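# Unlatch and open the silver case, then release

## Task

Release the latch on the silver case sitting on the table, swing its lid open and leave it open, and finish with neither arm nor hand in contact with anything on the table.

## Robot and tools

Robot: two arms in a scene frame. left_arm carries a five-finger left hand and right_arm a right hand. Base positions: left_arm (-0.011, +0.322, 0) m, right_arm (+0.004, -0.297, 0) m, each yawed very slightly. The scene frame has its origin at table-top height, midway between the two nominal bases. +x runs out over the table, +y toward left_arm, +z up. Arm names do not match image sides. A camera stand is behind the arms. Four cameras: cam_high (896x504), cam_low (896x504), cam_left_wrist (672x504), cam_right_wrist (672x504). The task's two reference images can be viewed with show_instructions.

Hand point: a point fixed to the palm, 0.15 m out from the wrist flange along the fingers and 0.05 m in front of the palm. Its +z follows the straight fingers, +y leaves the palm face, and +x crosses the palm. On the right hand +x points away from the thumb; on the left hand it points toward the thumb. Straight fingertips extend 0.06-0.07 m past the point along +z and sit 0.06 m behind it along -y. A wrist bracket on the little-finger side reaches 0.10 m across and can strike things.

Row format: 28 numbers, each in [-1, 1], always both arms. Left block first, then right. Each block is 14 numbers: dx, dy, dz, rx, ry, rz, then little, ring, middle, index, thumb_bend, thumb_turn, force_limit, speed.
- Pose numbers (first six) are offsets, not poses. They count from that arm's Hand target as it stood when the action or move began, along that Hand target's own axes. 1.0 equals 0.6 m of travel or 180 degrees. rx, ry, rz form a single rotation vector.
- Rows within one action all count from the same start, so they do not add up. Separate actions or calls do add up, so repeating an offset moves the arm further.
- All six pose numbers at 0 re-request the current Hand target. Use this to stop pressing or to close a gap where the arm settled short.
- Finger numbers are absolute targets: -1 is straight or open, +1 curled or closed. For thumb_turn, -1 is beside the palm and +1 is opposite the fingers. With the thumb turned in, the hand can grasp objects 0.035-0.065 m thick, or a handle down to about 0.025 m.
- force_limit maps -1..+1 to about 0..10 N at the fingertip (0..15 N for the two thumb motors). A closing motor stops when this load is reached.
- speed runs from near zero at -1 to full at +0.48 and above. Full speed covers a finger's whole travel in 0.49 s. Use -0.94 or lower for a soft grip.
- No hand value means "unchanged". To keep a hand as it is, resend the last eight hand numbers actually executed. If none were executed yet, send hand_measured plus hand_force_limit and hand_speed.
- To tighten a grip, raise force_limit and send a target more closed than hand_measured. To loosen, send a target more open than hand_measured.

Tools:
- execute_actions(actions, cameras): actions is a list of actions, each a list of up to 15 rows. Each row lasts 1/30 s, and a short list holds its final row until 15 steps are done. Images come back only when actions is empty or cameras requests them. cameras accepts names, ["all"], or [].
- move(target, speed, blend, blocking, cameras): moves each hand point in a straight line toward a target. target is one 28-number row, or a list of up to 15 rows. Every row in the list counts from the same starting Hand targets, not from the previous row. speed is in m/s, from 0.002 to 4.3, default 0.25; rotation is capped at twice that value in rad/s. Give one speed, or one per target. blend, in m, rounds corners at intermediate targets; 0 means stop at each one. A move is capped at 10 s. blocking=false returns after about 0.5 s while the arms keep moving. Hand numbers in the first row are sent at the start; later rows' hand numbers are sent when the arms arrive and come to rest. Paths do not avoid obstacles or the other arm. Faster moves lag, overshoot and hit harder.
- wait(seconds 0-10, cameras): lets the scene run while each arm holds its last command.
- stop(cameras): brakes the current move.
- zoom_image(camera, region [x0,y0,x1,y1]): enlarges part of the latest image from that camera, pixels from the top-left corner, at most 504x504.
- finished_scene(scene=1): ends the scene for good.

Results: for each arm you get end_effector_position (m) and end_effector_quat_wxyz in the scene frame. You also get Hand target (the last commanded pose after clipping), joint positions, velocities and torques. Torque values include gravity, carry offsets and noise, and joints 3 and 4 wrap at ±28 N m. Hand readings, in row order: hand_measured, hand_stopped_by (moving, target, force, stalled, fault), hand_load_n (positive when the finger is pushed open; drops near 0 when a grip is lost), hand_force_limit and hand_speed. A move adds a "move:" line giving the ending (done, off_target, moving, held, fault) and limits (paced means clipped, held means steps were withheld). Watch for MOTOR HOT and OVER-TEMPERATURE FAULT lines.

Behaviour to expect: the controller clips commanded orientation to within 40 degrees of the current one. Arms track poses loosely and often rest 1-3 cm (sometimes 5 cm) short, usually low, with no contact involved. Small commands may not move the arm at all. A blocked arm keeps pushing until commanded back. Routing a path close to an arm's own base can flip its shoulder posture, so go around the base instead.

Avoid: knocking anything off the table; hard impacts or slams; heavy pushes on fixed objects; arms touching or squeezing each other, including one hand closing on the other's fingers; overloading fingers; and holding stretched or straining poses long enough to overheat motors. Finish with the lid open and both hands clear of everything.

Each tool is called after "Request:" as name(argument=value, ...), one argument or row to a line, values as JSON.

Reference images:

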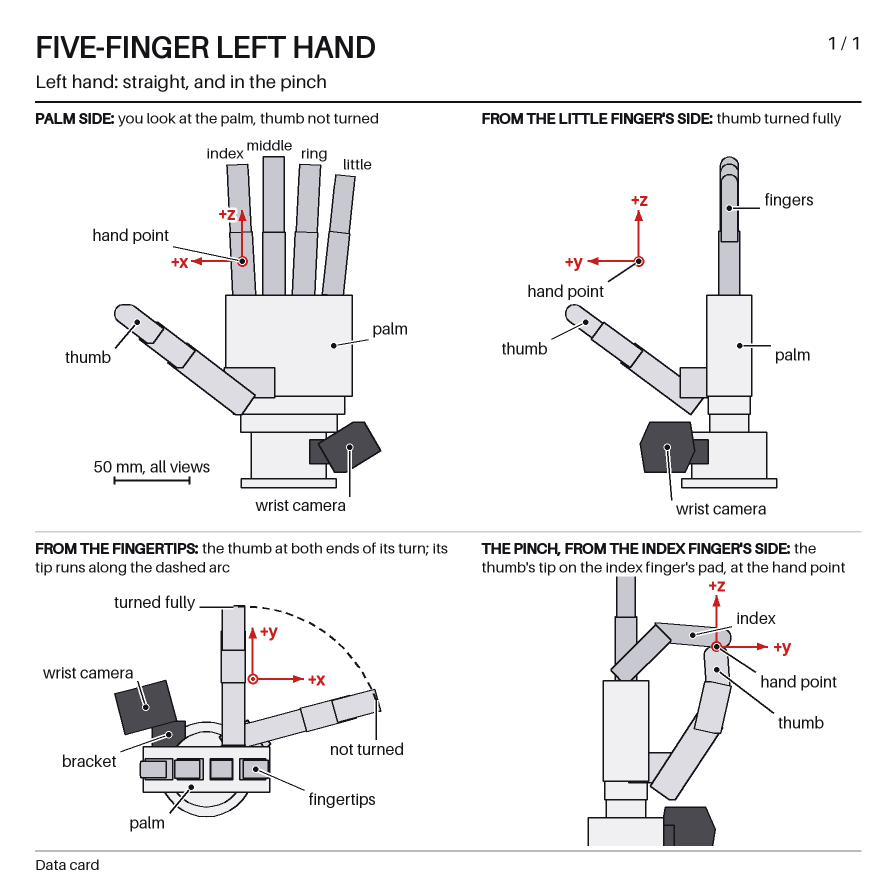

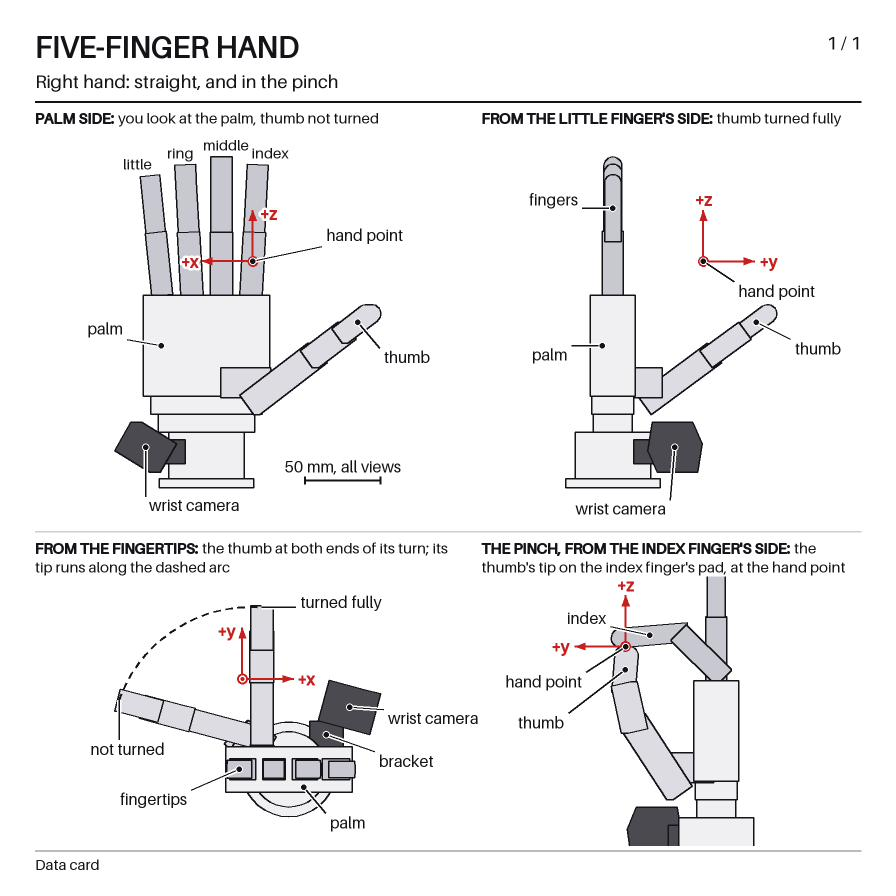

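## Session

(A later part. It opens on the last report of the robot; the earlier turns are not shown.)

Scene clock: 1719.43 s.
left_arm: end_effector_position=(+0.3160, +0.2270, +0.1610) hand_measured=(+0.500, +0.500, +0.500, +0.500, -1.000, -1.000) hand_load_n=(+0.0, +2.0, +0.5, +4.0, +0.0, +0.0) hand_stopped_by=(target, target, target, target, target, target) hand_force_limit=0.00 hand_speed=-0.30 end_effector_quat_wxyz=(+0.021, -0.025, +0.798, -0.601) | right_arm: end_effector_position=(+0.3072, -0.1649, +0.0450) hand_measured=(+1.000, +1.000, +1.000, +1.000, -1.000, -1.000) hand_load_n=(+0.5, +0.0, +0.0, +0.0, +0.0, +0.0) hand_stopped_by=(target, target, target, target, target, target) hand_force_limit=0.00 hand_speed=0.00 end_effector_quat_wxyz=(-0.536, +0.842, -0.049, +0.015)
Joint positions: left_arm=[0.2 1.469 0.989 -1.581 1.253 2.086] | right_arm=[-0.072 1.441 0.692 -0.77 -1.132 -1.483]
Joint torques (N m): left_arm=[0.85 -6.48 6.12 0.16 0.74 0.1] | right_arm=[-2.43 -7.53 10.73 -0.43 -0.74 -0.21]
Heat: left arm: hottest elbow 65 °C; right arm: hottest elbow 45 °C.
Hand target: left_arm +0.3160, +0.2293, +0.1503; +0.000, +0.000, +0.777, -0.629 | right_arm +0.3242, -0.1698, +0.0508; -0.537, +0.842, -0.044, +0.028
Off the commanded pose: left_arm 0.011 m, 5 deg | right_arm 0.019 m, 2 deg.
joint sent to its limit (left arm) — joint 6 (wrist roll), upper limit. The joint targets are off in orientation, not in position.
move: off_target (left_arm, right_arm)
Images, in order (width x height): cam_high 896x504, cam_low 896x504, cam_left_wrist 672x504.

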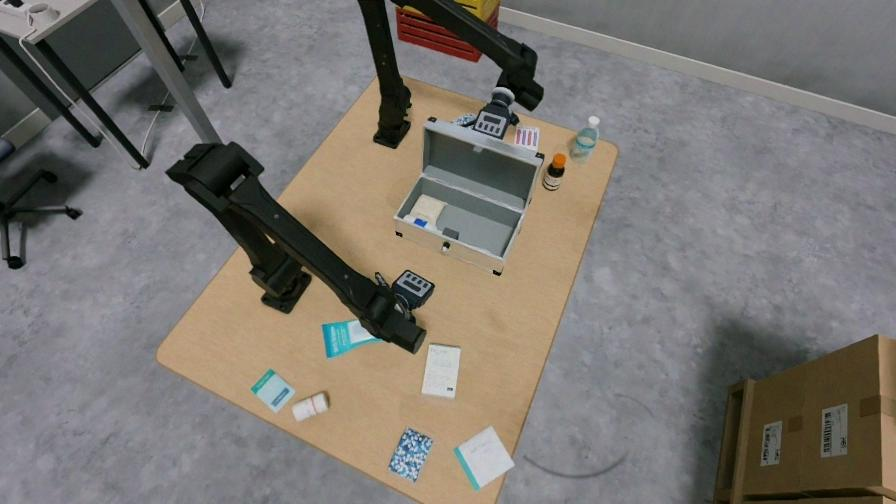

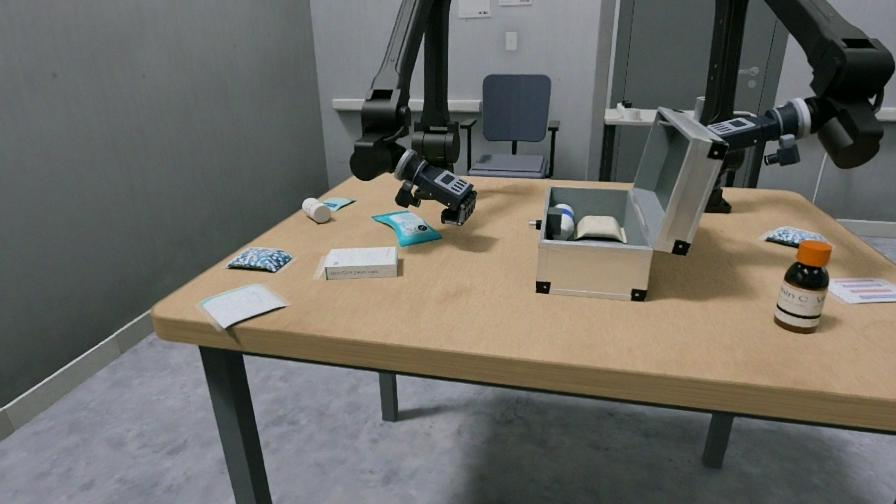

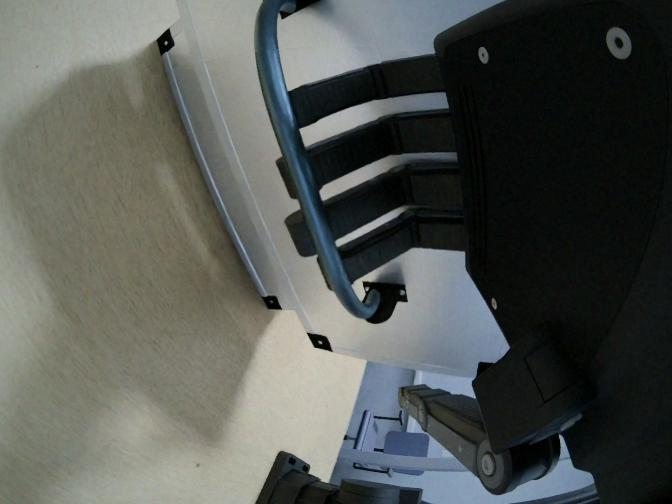

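Request:
move(
  target=[
    [0.0,0.036,-0.0262,0.0,0,0,0.5,0.5,0.5,0.5,-1,-1,0,-0.3, 0,0,0,0,0,0,1,1,1,1,-1,-1,0,0],
  ],
  cameras=["cam_low","cam_high","cam_left_wrist"],
  speed=0.05,
)

Request:
zoom_image(
  camera="cam_low",
  region=[520, 80, 760, 310],
)

Scene clock: 1727.90 s.
left_arm: end_effector_position=(+0.3162, +0.2423, +0.1434) hand_measured=(+0.500, +0.500, +0.500, +0.500, -1.000, -1.000) hand_load_n=(+1.0, +0.0, +0.0, +0.0, +0.0, +0.0) hand_stopped_by=(target, target, target, target, target, target) hand_force_limit=0.00 hand_speed=-0.30 end_effector_quat_wxyz=(+0.023, -0.035, +0.807, -0.589) | right_arm: end_effector_position=(+0.3072, -0.1649, +0.0450) hand_measured=(+1.000, +1.000, +1.000, +1.000, -1.000, -1.000) hand_load_n=(+0.0, +0.0, +0.0, +0.0, +0.0, +0.0) hand_stopped_by=(target, target, target, target, target, target) hand_force_limit=0.00 hand_speed=0.00 end_effector_quat_wxyz=(-0.536, +0.842, -0.049, +0.015)
Joint positions: left_arm=[0.235 1.49 0.973 -1.547 1.218 2.086] | right_arm=[-0.072 1.441 0.692 -0.77 -1.132 -1.483]
Joint torques (N m): left_arm=[1.85 -6.65 5.9 0.1 0.62 0.09] | right_arm=[-2.32 -7.65 10.71 -0.47 -0.76 -0.23]
Heat: left arm: hottest elbow 63 °C; right arm: hottest elbow 46 °C.
Hand target: left_arm +0.3159, +0.2492, +0.1325; +0.000, +0.000, +0.778, -0.629 | right_arm +0.3242, -0.1698, +0.0508; -0.537, +0.842, -0.044, +0.028
Off the commanded pose: left_arm 0.013 m, 7 deg | right_arm 0.019 m, 2 deg.
joint sent to its limit (left arm) — joint 6 (wrist roll), upper limit. The joint targets are off in orientation, not in position.
move: off_target (left_arm, right_arm)
Images, in order (width x height): cam_high 896x504, cam_low 896x504, cam_left_wrist 672x504.

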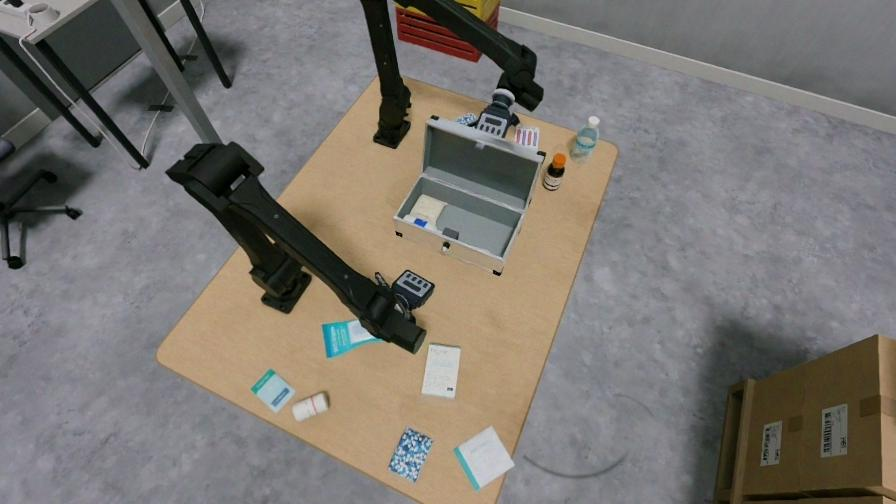

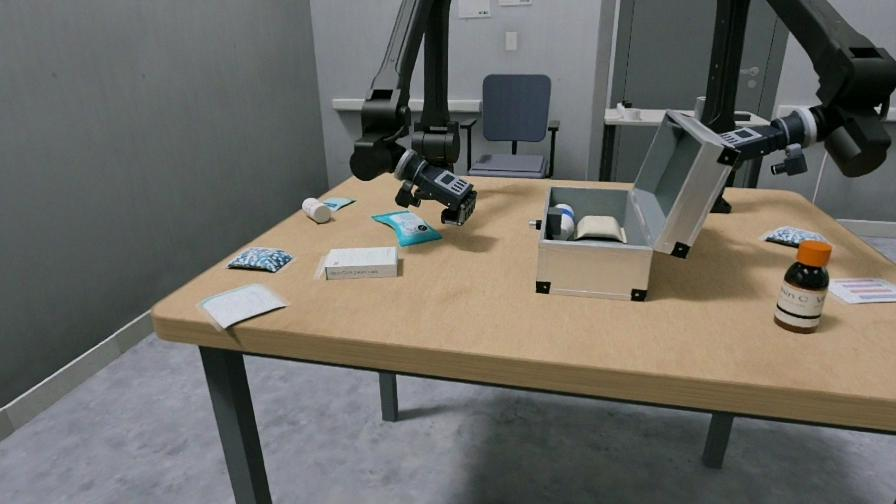

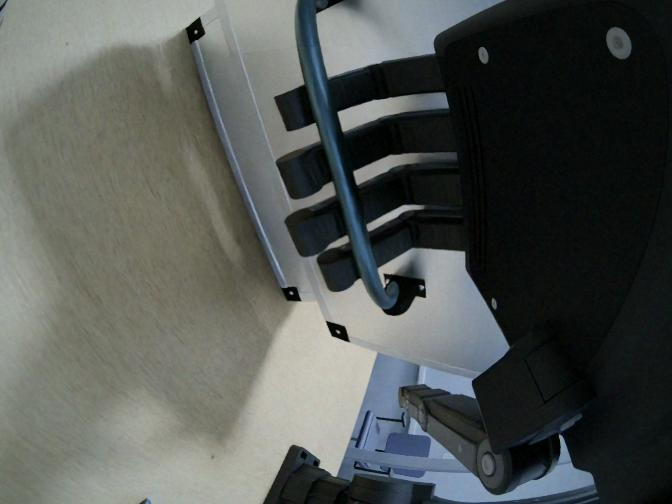

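Scaled by 2.100 from the camera's 896x504 image, which has a finer 1280x720 frame.

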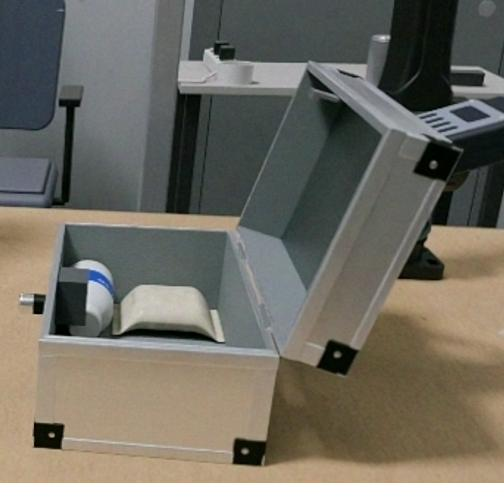

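Request:
move(
  target=[
    [0.0,-0.01,0,0.0,0,0,0,0,0,0,-1,-1,0,-0.3, 0,0,0,0,0,0,1,1,1,1,-1,-1,0,0],
    [0.0,-0.04,-0.026,0.0,0,0,0,0,0,0,-1,-1,0,-0.3, 0,0,0,0,0,0,1,1,1,1,-1,-1,0,0],
  ],
  cameras=["cam_low","cam_high","cam_left_wrist"],
  speed=0.05,
)

Request:
zoom_image(
  camera="cam_low",
  region=[520, 80, 760, 310],
)

Scene clock: 1767.40 s.
left_arm: end_effector_position=(+0.3064, +0.2511, +0.1458) hand_measured=(+0.000, +0.000, +0.000, +0.000, -1.000, -1.000) hand_load_n=(+0.0, +0.0, +0.0, +0.0, +0.0, -0.5) hand_stopped_by=(target, target, target, target, target, target) hand_force_limit=0.00 hand_speed=-0.30 end_effector_quat_wxyz=(+0.005, -0.059, +0.808, -0.586) | right_arm: end_effector_position=(+0.3072, -0.1649, +0.0450) hand_measured=(+1.000, +1.000, +1.000, +1.000, -1.000, -1.000) hand_load_n=(+0.0, +0.0, +0.0, +0.0, +0.0, -0.5) hand_stopped_by=(target, target, target, target, target, target) hand_force_limit=0.00 hand_speed=0.00 end_effector_quat_wxyz=(-0.536, +0.842, -0.049, +0.015)
Joint positions: left_arm=[0.263 1.49 0.973 -1.602 1.195 2.086] | right_arm=[-0.072 1.441 0.692 -0.77 -1.132 -1.483]
Joint torques (N m): left_arm=[1.44 -9.88 9.31 -1.42 0.62 0.07] | right_arm=[-2.84 -7.06 10.76 -0.54 -0.72 -0.22]
Heat: left arm: hottest elbow 56 °C; right arm: hottest elbow 47 °C.
Hand target: left_arm +0.3159, +0.2594, +0.1593; +0.000, +0.000, +0.778, -0.629 | right_arm +0.3242, -0.1698, +0.0508; -0.537, +0.842, -0.044, +0.028
Off the commanded pose: left_arm 0.018 m, 9 deg | right_arm 0.019 m, 2 deg.
joint sent to its limit (left arm) — joint 6 (wrist roll), upper limit. The joint targets are off in orientation, not in position.
move: off_target (left_arm, right_arm)
Images, in order (width x height): cam_high 896x504, cam_low 896x504, cam_left_wrist 672x504.

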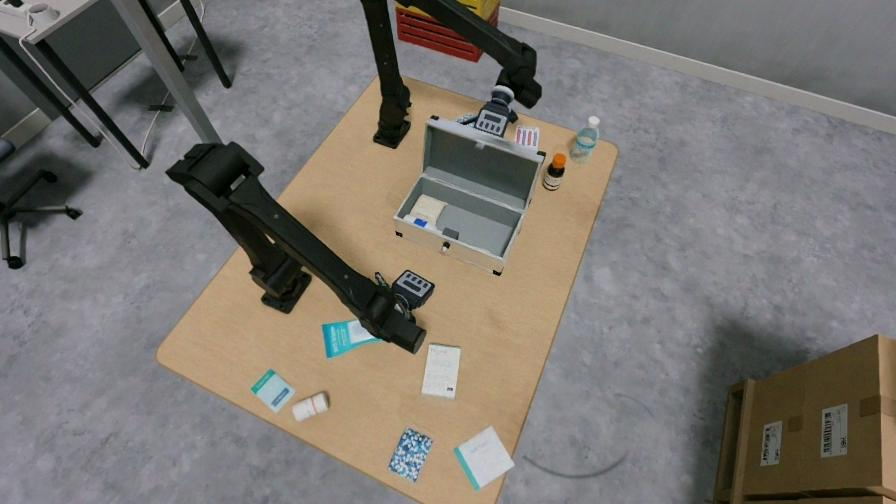

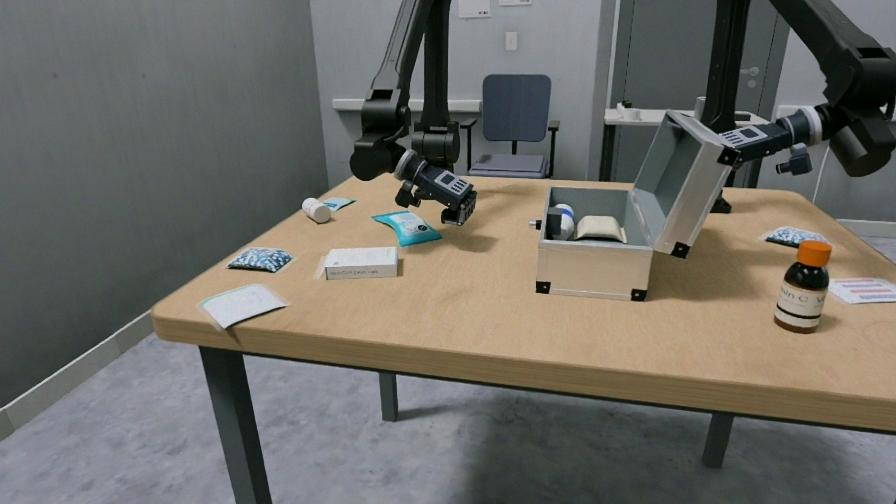

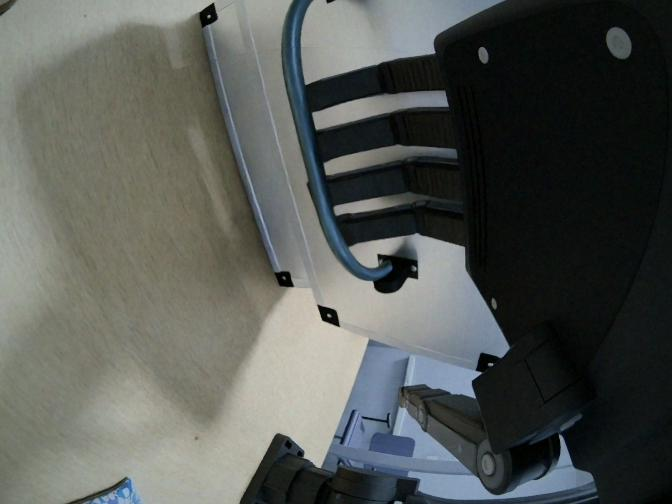

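Scaled by 2.100 from the camera's 896x504 image, which has a finer 1280x720 frame.

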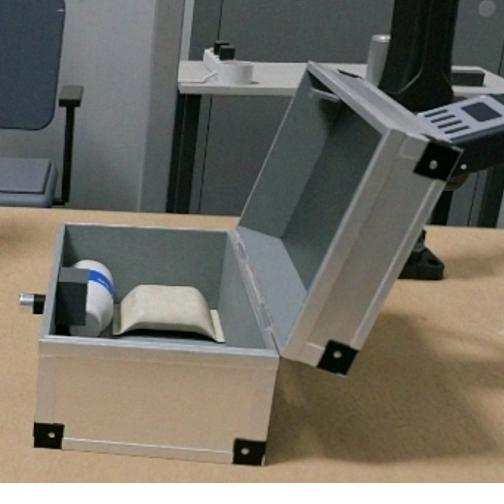

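Request:
move(
  target=[
    [0.0,-0.0763,-0.0418,0.0,0,0,0,0,0,0,-1,-1,0,-0.3, 0,0,0,0,0,0,1,1,1,1,-1,-1,0,0],
  ],
  cameras=["cam_low","cam_high","cam_left_wrist"],
  speed=0.06,
)

Request:
zoom_image(
  camera="cam_low",
  region=[520, 80, 760, 310],
)

Scene clock: 1778.50 s.
left_arm: end_effector_position=(+0.3038, +0.2652, +0.1901) hand_measured=(+0.000, +0.000, +0.000, +0.000, -1.000, -1.000) hand_load_n=(+0.0, +0.0, +0.0, +0.0, +0.0, -0.5) hand_stopped_by=(target, target, target, target, target, target) hand_force_limit=0.00 hand_speed=-0.30 end_effector_quat_wxyz=(+0.044, -0.060, +0.815, -0.575) | right_arm: end_effector_position=(+0.3072, -0.1649, +0.0450) hand_measured=(+1.000, +1.000, +1.000, +1.000, -1.000, -1.000) hand_load_n=(+0.0, +0.0, +0.0, +0.0, +0.0, +0.0) hand_stopped_by=(target, target, target, target, target, target) hand_force_limit=0.00 hand_speed=0.00 end_effector_quat_wxyz=(-0.536, +0.842, -0.049, +0.015)
Joint positions: left_arm=[0.309 1.377 1.01 -1.667 1.186 2.068] | right_arm=[-0.072 1.441 0.692 -0.77 -1.132 -1.483]
Joint torques (N m): left_arm=[1.49 -8.41 11.22 -1.24 0.9 -0.04] | right_arm=[-2.43 -7.18 10.67 -0.55 -0.75 -0.24]
Heat: left arm: hottest elbow 56 °C; right arm: hottest elbow 47 °C.
Hand target: left_arm +0.3160, +0.2744, +0.2093; +0.000, +0.000, +0.778, -0.629 | right_arm +0.3242, -0.1698, +0.0508; -0.537, +0.842, -0.044, +0.028
Off the commanded pose: left_arm 0.024 m, 11 deg | right_arm 0.019 m, 2 deg.
joint sent to its limit (left arm) — joint 4 (wrist pitch), lower limit. The joint targets are off in orientation, not in position.
move: off_target (left_arm, right_arm)
Images, in order (width x height): cam_high 896x504, cam_low 896x504, cam_left_wrist 672x504.

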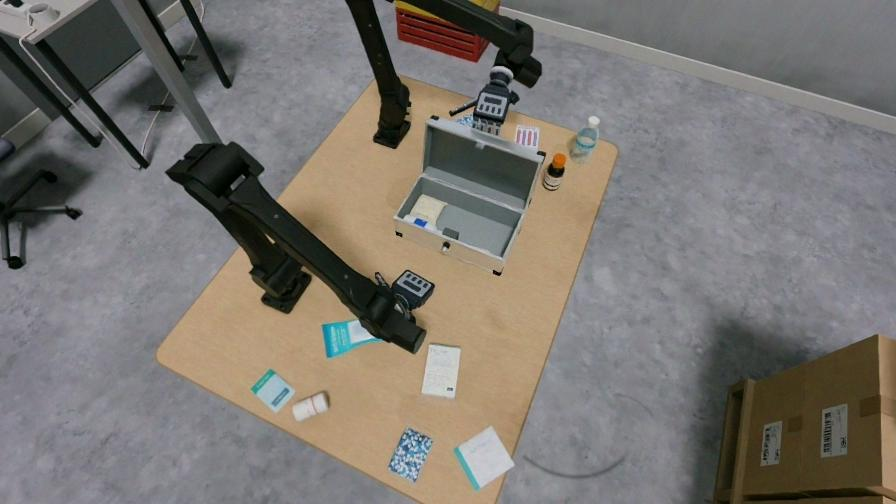

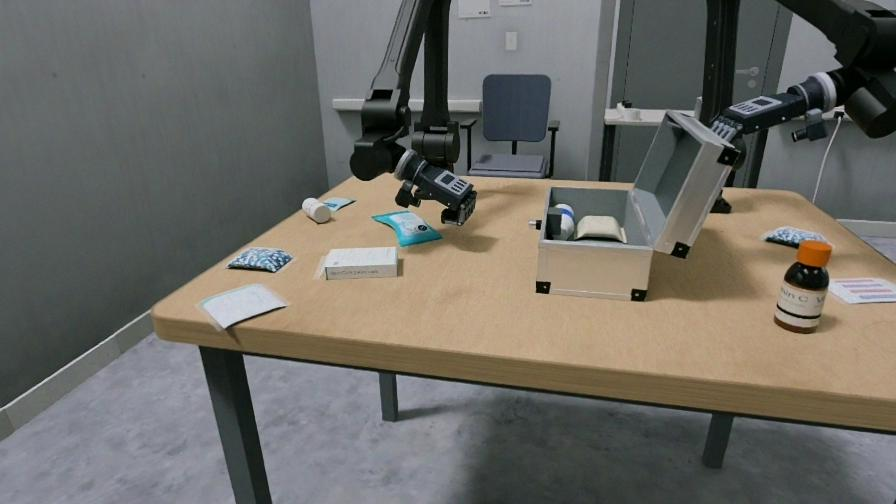

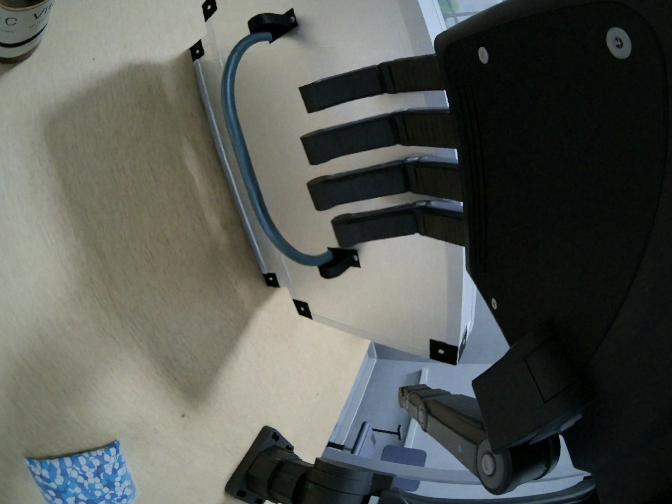

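Scaled by 2.100 from the camera's 896x504 image, which has a finer 1280x720 frame.

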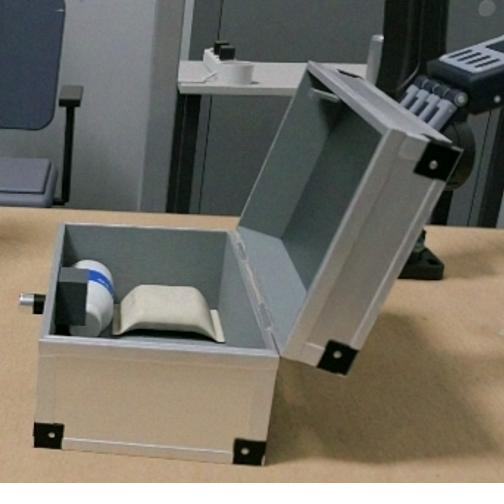

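Request:
move(
  target=[0,-0.035,-0.12,0,0,0,0,0,0,0,-1,-1,0,-0.3,0.0052,-0.0696,-0.0873,0,0,0,1,1,1,1,-1,-1,0,0],
  speed=0.1,
  cameras=["cam_high","cam_low","cam_left_wrist","cam_right_wrist"],
)

Scene clock: 1801.53 s.
left_arm: end_effector_position=(+0.3076, +0.3300, +0.2236) hand_measured=(+0.000, +0.000, +0.000, +0.000, -1.000, -1.000) hand_load_n=(+0.0, +0.0, +0.0, +0.0, +0.0, -0.5) hand_stopped_by=(target, target, target, target, target, target) hand_force_limit=0.00 hand_speed=-0.30 end_effector_quat_wxyz=(+0.109, -0.118, +0.836, -0.525) | right_arm: end_effector_position=(+0.3071, -0.1930, +0.0997) hand_measured=(+1.000, +1.000, +1.000, +1.000, -1.000, -1.000) hand_load_n=(+0.0, +0.0, +0.0, +0.0, +0.0, +0.0) hand_stopped_by=(target, target, target, target, target, target) hand_force_limit=0.00 hand_speed=0.00 end_effector_quat_wxyz=(-0.539, +0.841, -0.054, +0.008)
Joint positions: left_arm=[0.475 1.291 1.079 -1.667 1.108 1.977] | right_arm=[-0.159 1.389 0.813 -1.148 -1.132 -1.689]
Joint torques (N m): left_arm=[1.49 -7.77 12.05 -0.94 0.7 -0.05] | right_arm=[-2.55 -8.41 11.86 -0.79 -0.61 -0.26]
Heat: left arm: hottest elbow 62 °C; right arm: hottest elbow 47 °C.
Hand target: left_arm +0.3159, +0.3404, +0.2448; +0.000, +0.000, +0.778, -0.629 | right_arm +0.3240, -0.1998, +0.1107; -0.537, +0.842, -0.044, +0.028
Off the commanded pose: left_arm 0.025 m, 23 deg | right_arm 0.021 m, 3 deg.
joint sent to its limit (left arm) — joint 4 (wrist pitch), lower limit. The joint targets are off in orientation, not in position.
move: off_target (left_arm, right_arm)

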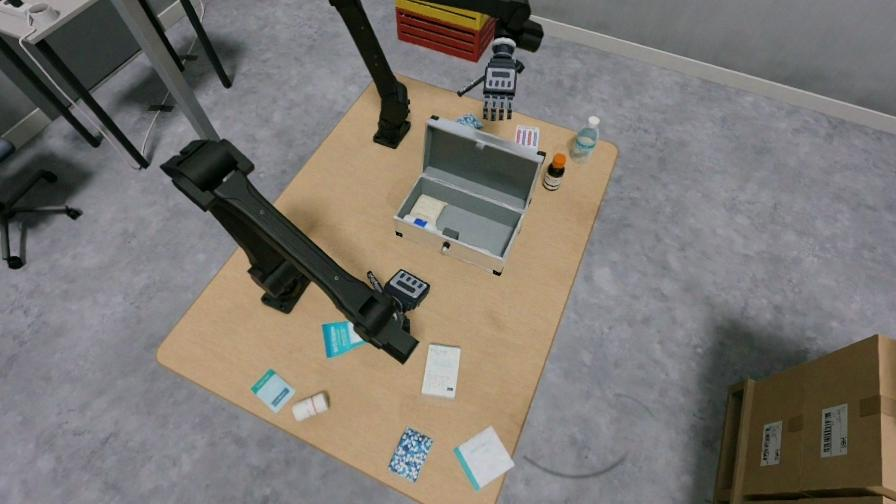

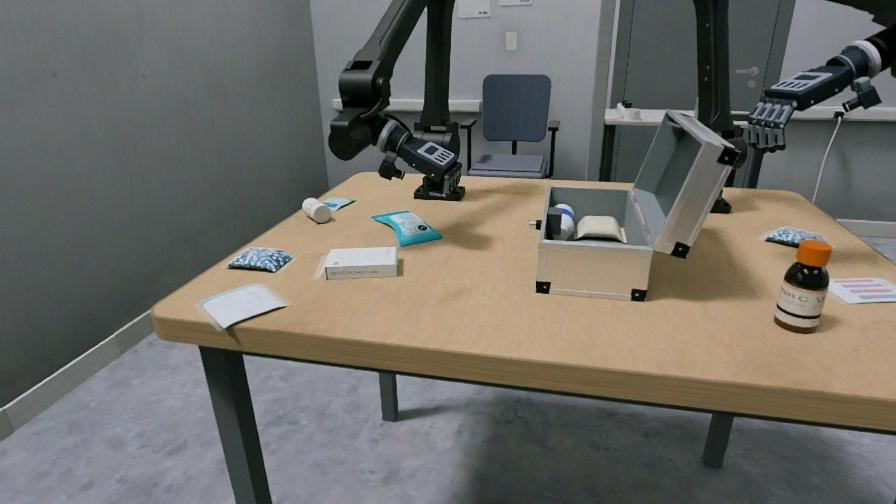

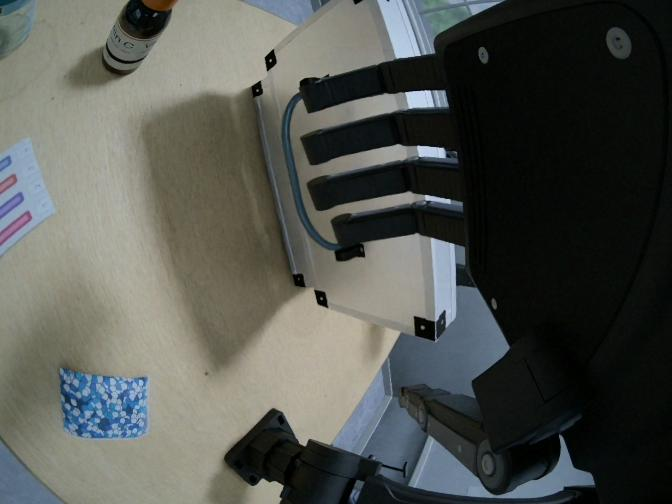

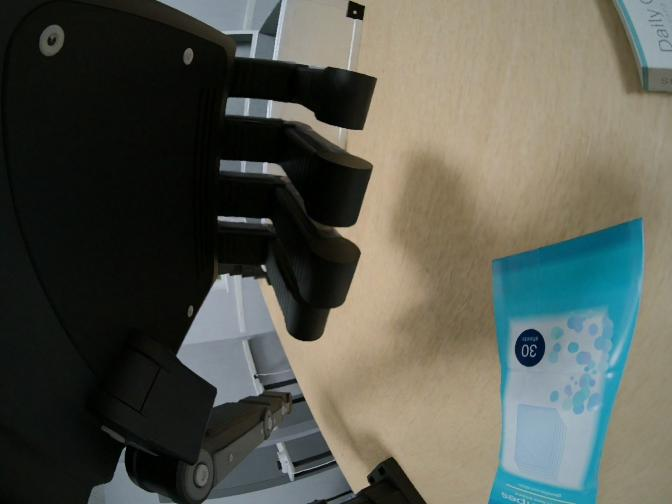

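Request:
finished_scene(
)

The scene is finished: the task was done.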